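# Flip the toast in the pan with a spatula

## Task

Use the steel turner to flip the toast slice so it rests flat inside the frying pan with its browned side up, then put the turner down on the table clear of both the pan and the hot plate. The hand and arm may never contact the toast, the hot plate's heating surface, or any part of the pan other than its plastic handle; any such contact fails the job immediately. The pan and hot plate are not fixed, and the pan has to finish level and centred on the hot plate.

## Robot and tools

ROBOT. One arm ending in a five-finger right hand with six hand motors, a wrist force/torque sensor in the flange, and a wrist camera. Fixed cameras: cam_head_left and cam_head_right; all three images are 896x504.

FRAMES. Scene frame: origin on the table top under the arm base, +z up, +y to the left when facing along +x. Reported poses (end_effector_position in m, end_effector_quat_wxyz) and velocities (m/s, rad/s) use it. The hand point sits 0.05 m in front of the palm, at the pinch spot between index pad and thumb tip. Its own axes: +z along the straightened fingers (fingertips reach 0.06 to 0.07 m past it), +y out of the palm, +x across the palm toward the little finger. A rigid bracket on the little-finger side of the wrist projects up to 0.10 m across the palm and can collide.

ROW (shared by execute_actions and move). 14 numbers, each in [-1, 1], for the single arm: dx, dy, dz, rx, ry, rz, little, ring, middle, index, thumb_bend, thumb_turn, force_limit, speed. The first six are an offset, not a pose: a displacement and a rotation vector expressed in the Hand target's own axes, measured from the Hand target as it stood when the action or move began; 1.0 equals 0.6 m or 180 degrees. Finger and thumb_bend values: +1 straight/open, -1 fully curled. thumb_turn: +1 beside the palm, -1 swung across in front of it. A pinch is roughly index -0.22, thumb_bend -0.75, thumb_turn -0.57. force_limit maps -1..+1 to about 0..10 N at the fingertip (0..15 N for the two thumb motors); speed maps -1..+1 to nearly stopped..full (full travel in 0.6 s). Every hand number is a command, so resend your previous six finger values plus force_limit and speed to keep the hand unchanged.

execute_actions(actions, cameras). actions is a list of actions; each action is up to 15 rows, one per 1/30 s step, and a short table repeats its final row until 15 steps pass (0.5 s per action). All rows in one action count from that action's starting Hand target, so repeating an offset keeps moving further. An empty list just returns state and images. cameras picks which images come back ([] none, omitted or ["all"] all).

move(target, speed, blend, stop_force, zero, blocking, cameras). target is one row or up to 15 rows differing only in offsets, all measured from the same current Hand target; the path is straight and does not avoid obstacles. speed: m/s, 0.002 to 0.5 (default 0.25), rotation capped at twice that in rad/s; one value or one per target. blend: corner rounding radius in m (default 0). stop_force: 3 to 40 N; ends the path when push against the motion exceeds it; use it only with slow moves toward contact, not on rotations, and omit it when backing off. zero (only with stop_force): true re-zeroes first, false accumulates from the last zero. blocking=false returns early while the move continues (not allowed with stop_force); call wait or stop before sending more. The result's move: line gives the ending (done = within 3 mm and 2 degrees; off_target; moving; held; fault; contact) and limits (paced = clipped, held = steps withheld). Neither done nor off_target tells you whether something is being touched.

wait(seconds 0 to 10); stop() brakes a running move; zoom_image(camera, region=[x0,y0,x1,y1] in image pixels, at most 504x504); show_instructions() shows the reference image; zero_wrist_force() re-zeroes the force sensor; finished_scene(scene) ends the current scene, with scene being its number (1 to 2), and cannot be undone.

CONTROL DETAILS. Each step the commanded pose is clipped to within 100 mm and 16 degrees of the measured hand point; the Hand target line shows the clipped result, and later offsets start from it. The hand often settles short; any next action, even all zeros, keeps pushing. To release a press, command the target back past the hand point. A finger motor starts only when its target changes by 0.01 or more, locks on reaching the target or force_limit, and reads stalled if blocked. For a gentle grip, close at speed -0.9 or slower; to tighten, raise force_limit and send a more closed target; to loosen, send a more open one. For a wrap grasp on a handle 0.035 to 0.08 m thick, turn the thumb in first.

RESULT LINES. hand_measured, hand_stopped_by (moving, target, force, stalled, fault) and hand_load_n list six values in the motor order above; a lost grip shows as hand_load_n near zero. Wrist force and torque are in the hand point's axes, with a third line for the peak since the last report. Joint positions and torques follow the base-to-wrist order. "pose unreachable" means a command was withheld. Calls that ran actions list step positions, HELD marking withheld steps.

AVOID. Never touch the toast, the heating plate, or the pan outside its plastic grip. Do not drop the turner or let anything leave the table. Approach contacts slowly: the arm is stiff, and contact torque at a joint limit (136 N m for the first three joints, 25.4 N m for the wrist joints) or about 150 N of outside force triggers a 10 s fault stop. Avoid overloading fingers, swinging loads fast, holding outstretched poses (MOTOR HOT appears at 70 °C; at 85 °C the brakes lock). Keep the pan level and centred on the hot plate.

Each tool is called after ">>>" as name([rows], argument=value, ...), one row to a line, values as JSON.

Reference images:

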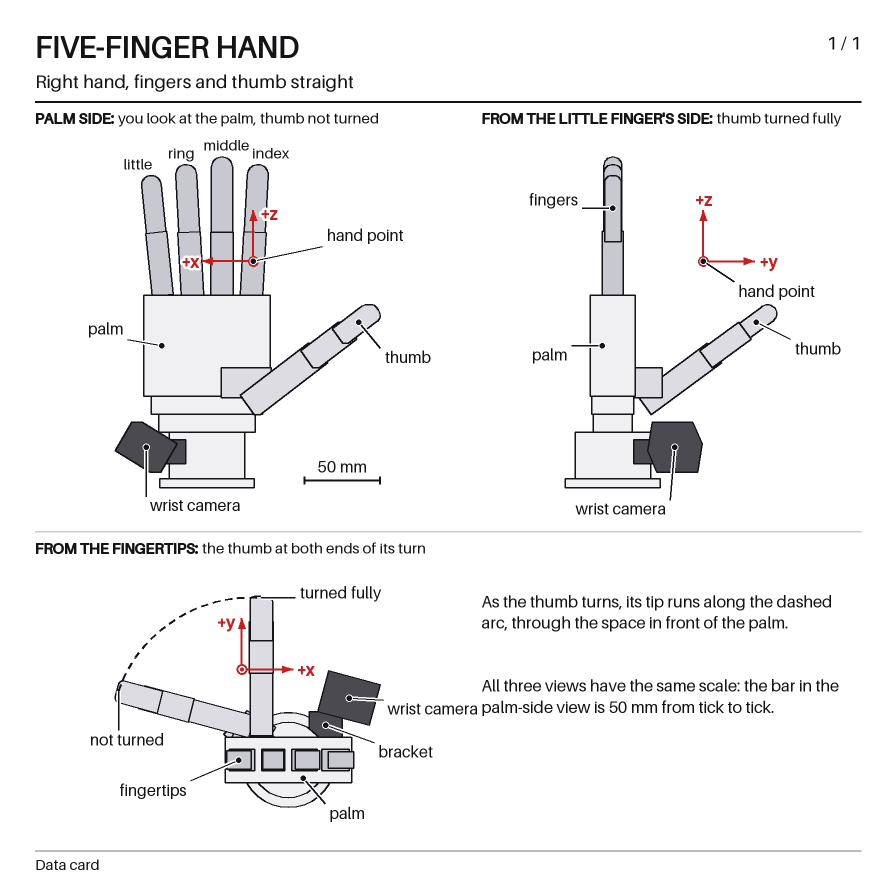

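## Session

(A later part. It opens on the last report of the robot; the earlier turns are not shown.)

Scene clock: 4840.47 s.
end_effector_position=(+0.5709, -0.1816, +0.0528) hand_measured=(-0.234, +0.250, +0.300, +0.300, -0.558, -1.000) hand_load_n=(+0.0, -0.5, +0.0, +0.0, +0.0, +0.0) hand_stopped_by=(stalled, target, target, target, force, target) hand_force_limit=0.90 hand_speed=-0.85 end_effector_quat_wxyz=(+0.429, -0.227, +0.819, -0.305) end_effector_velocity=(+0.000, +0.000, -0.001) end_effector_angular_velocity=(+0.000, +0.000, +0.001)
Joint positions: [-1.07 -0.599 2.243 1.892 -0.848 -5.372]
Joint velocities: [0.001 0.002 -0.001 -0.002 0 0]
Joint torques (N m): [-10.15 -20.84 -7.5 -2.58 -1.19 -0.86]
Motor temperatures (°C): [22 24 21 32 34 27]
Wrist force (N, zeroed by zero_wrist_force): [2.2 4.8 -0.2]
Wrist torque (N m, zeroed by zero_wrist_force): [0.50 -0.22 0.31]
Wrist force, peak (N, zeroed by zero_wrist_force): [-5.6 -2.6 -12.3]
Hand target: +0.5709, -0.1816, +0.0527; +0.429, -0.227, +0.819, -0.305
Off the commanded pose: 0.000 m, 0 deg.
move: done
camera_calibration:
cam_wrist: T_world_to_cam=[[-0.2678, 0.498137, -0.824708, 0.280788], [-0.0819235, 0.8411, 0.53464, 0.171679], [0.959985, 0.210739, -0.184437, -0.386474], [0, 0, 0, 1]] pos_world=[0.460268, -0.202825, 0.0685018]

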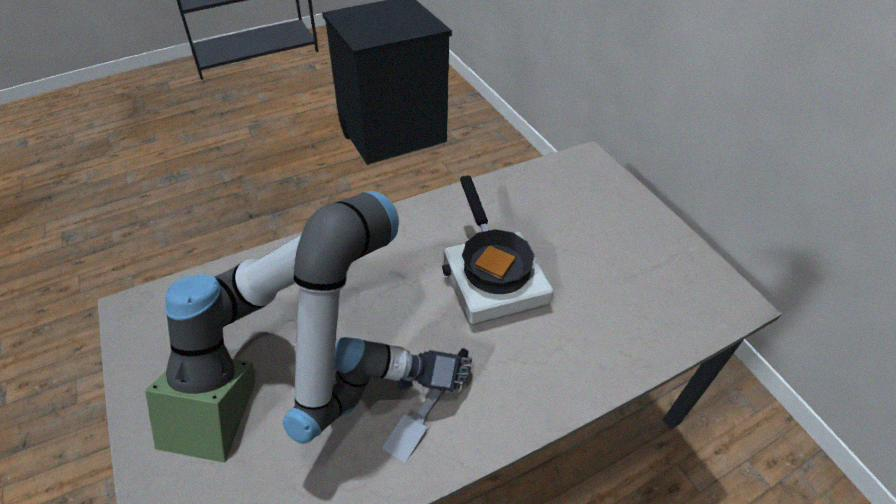

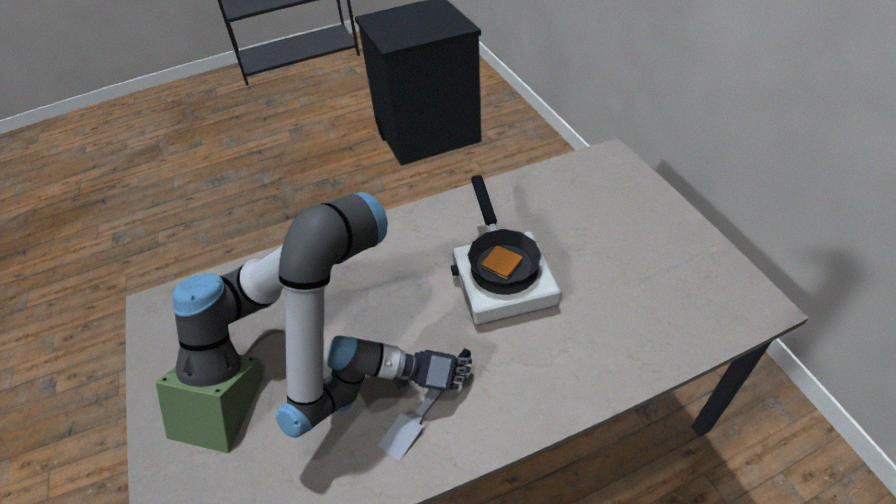

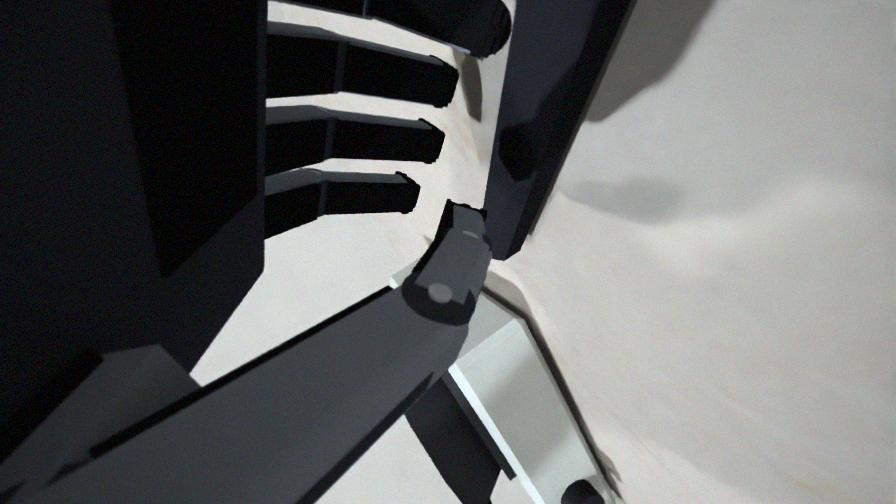

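>>> move(target=[-0.0236,-0.0289,-0.0186,0,0,0,-0.1,0.25,0.3,0.3,-1,-1,0.9,-0.85], speed=0.03)

>>> zoom_image(camera="cam_head_left", region=[380, 300, 500, 480])

Scene clock: 4844.50 s.
end_effector_position=(+0.5708, -0.1816, +0.0778) hand_measured=(-0.234, +0.250, +0.300, +0.300, -0.558, -1.000) hand_load_n=(+0.0, +0.0, +0.0, +0.0, +0.0, +0.0) hand_stopped_by=(stalled, target, target, target, force, target) hand_force_limit=0.90 hand_speed=-0.85 end_effector_quat_wxyz=(+0.429, -0.227, +0.819, -0.305) end_effector_velocity=(+0.000, +0.000, -0.002) end_effector_angular_velocity=(+0.000, +0.000, +0.000)
Joint positions: [-1.101 -0.667 2.271 1.944 -0.82 -5.388]
Joint velocities: [0.003 0.005 -0.002 -0.005 -0.003 0.002]
Joint torques (N m): [-11.72 -21.33 -11.04 -3.74 -1.55 -0.1]
Motor temperatures (°C): [22 24 21 32 34 27]
Wrist force (N, zeroed by zero_wrist_force): [2.2 5.3 0.0]
Wrist torque (N m, zeroed by zero_wrist_force): [0.58 -0.21 0.38]
Wrist force, peak (N, zeroed by zero_wrist_force): [2.6 5.4 -0.2]
Hand target: +0.5709, -0.1816, +0.0777; +0.429, -0.227, +0.819, -0.305
Off the commanded pose: 0.000 m, 0 deg.
move: done
camera_calibration:
cam_wrist: T_world_to_cam=[[-0.26786, 0.498138, -0.824687, 0.30142], [-0.0818984, 0.841096, 0.53465, 0.158229], [0.959971, 0.210752, -0.184499, -0.381824], [0, 0, 0, 1]] pos_world=[0.460237, -0.202764, 0.0935338]

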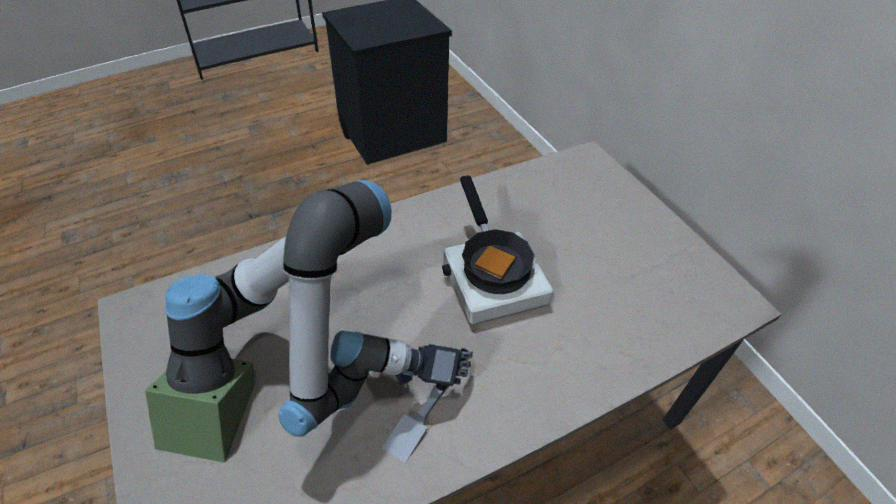

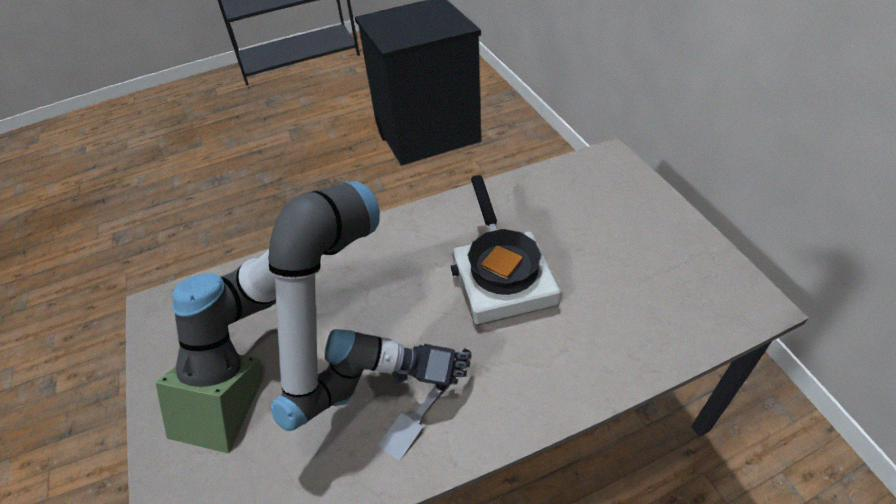

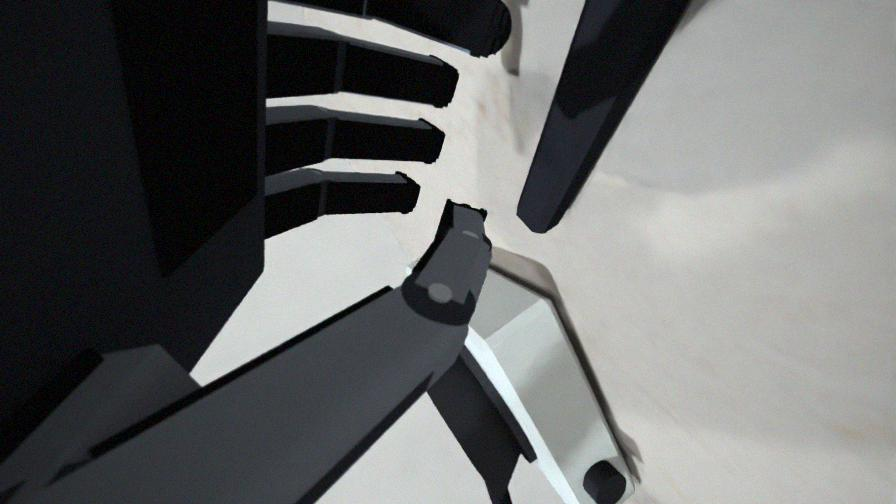

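Scaled by 2.800.

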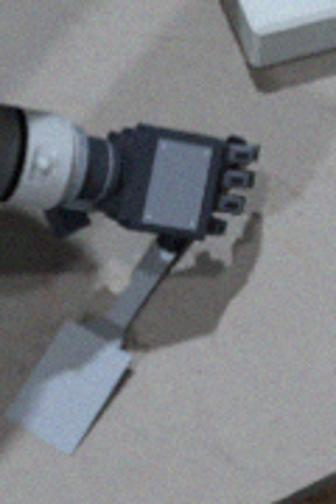

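Free. Retreat up.

>>> move(target=[-0.19,-0.23,-0.15,0,0,0,-0.1,0.25,0.3,0.3,-1,-1,0.9,-0.85], speed=0.15)

>>> wait(seconds=3, cameras=["cam_head_left","cam_head_right"])

>>> zoom_image(camera="cam_head_left", region=[370, 210, 550, 480])

>>> zoom_image(camera="cam_head_right", region=[450, 218, 540, 308])

Scene clock: 4848.67 s.
end_effector_position=(+0.5704, -0.1798, +0.2782) hand_measured=(-0.234, +0.250, +0.300, +0.300, -0.558, -1.000) hand_load_n=(+0.0, +0.0, +0.0, +0.0, +0.0, +0.0) hand_stopped_by=(stalled, target, target, target, force, target) hand_force_limit=0.90 hand_speed=-0.85 end_effector_quat_wxyz=(+0.429, -0.227, +0.819, -0.305) end_effector_velocity=(+0.000, +0.000, +0.000) end_effector_angular_velocity=(+0.002, +0.000, -0.001)
Joint positions: [-1.33 -1.236 2.326 2.576 -0.614 -5.545]
Joint velocities: [0 -0.001 0 0.003 0.001 0.001]
Joint torques (N m): [-14.88 -23.11 -7.85 0.66 0.31 2.22]
Motor temperatures (°C): [22 24 21 32 34 27]
Wrist force (N, zeroed by zero_wrist_force): [2.3 5.7 -0.8]
Wrist torque (N m, zeroed by zero_wrist_force): [0.67 -0.19 0.35]
Wrist force, peak (N, zeroed by zero_wrist_force): [3.1 6.3 0.8]
Hand target: +0.5704, -0.1798, +0.2782; +0.429, -0.227, +0.819, -0.305
Off the commanded pose: 0.000 m, 0 deg.
move: done
camera_calibration:
cam_wrist: T_world_to_cam=[[-0.267887, 0.497807, -0.824879, 0.465728], [-0.0818772, 0.841311, 0.534314, 0.0497158], [0.959965, 0.210674, -0.184617, -0.344822], [0, 0, 0, 1]] pos_world=[0.45985, -0.201024, 0.293945]

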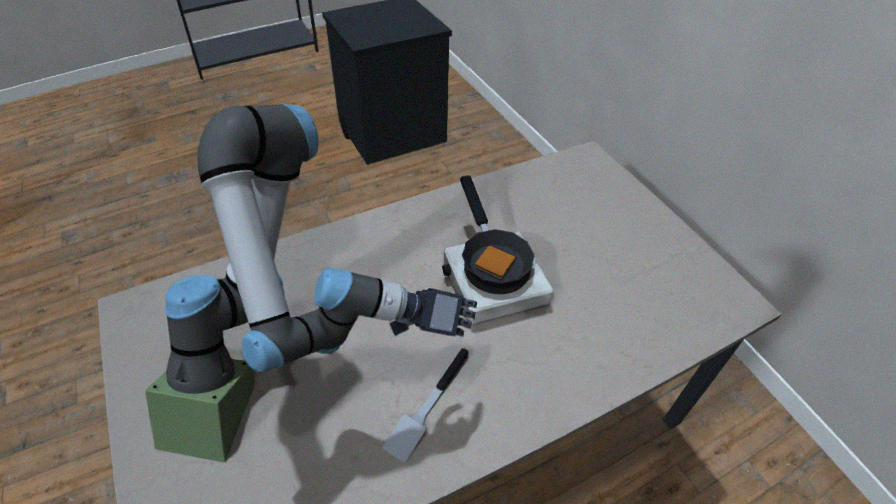

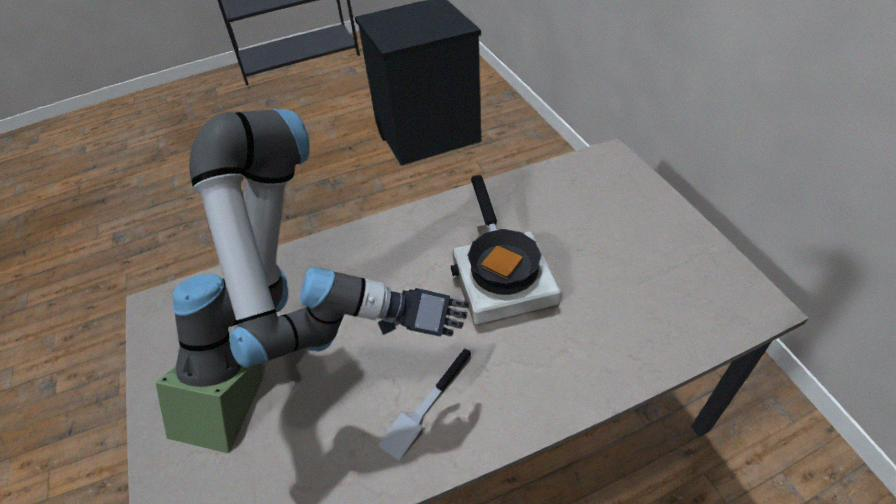

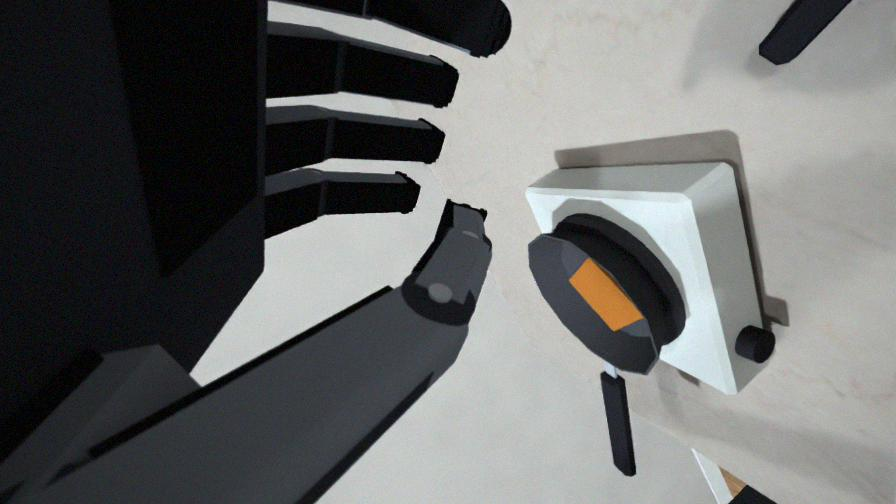

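Scene clock: 4851.67 s.
end_effector_position=(+0.5704, -0.1798, +0.2782) hand_measured=(-0.234, +0.250, +0.300, +0.300, -0.558, -1.000) hand_load_n=(+0.0, +0.0, +0.0, +0.0, +0.0, +0.0) hand_stopped_by=(stalled, target, target, target, force, target) hand_force_limit=0.90 hand_speed=-0.85 end_effector_quat_wxyz=(+0.429, -0.227, +0.819, -0.305) end_effector_velocity=(+0.000, -0.001, +0.001) end_effector_angular_velocity=(-0.001, -0.001, -0.001)
Joint positions: [-1.33 -1.236 2.326 2.576 -0.614 -5.545]
Joint velocities: [-0.001 0 -0.002 0 0 0.001]
Joint torques (N m): [-21.27 -27.44 -10.82 0.52 1.39 2.17]
Motor temperatures (°C): [22 24 21 32 34 27]
Wrist force (N, zeroed by zero_wrist_force): [2.3 5.6 -1.1]
Wrist torque (N m, zeroed by zero_wrist_force): [0.67 -0.18 0.34]
Wrist force, peak (N, zeroed by zero_wrist_force): [2.4 5.8 -1.0]
Hand target: +0.5704, -0.1798, +0.2782; +0.429, -0.227, +0.819, -0.305
Off the commanded pose: 0.000 m, 0 deg.
wait: 3.00 s; at rest by 0.17 s
Images, in order (width x height): cam_head_left 896x504, cam_head_right 896x504.

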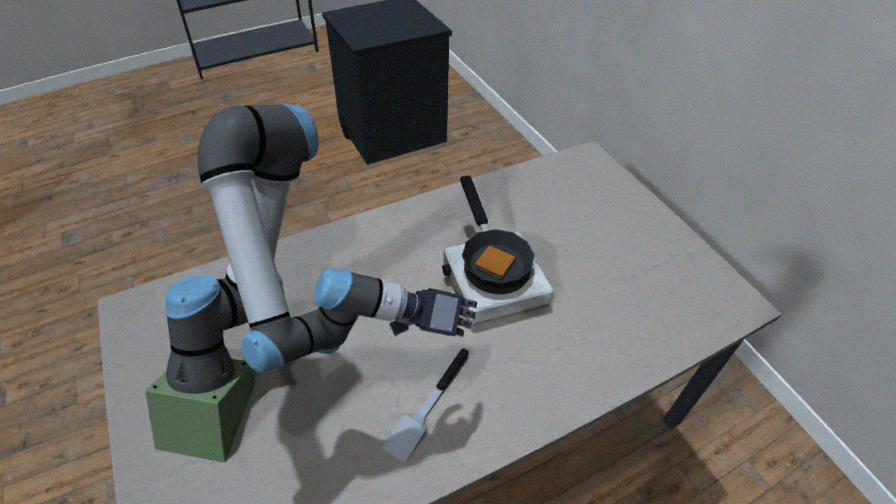

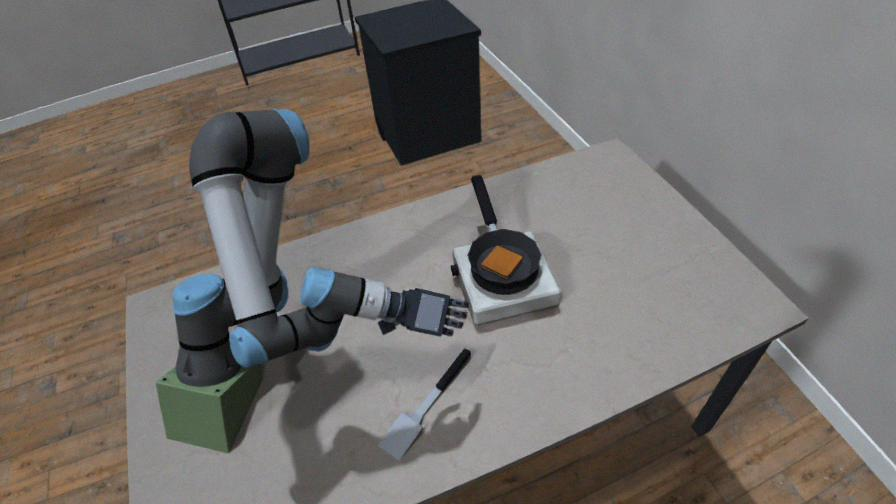

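Scaled by 1.867.

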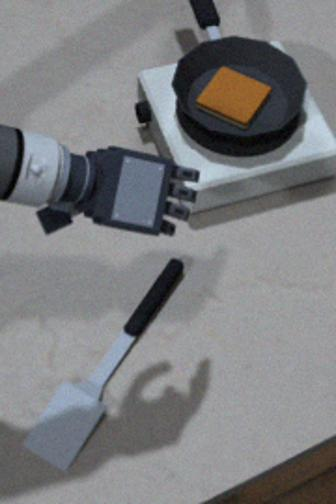

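Scaled by 5.600.

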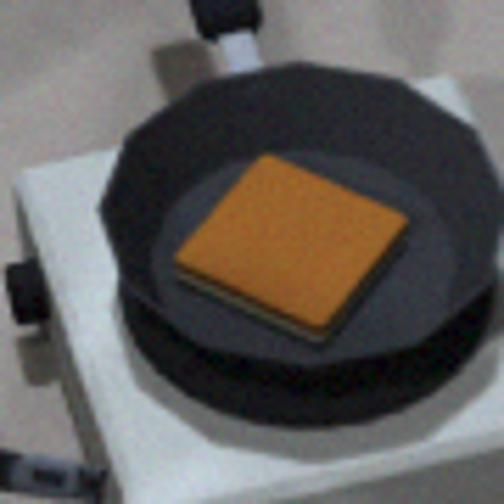

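>>> finished_scene(scene=1)

The scene is finished: the task was done.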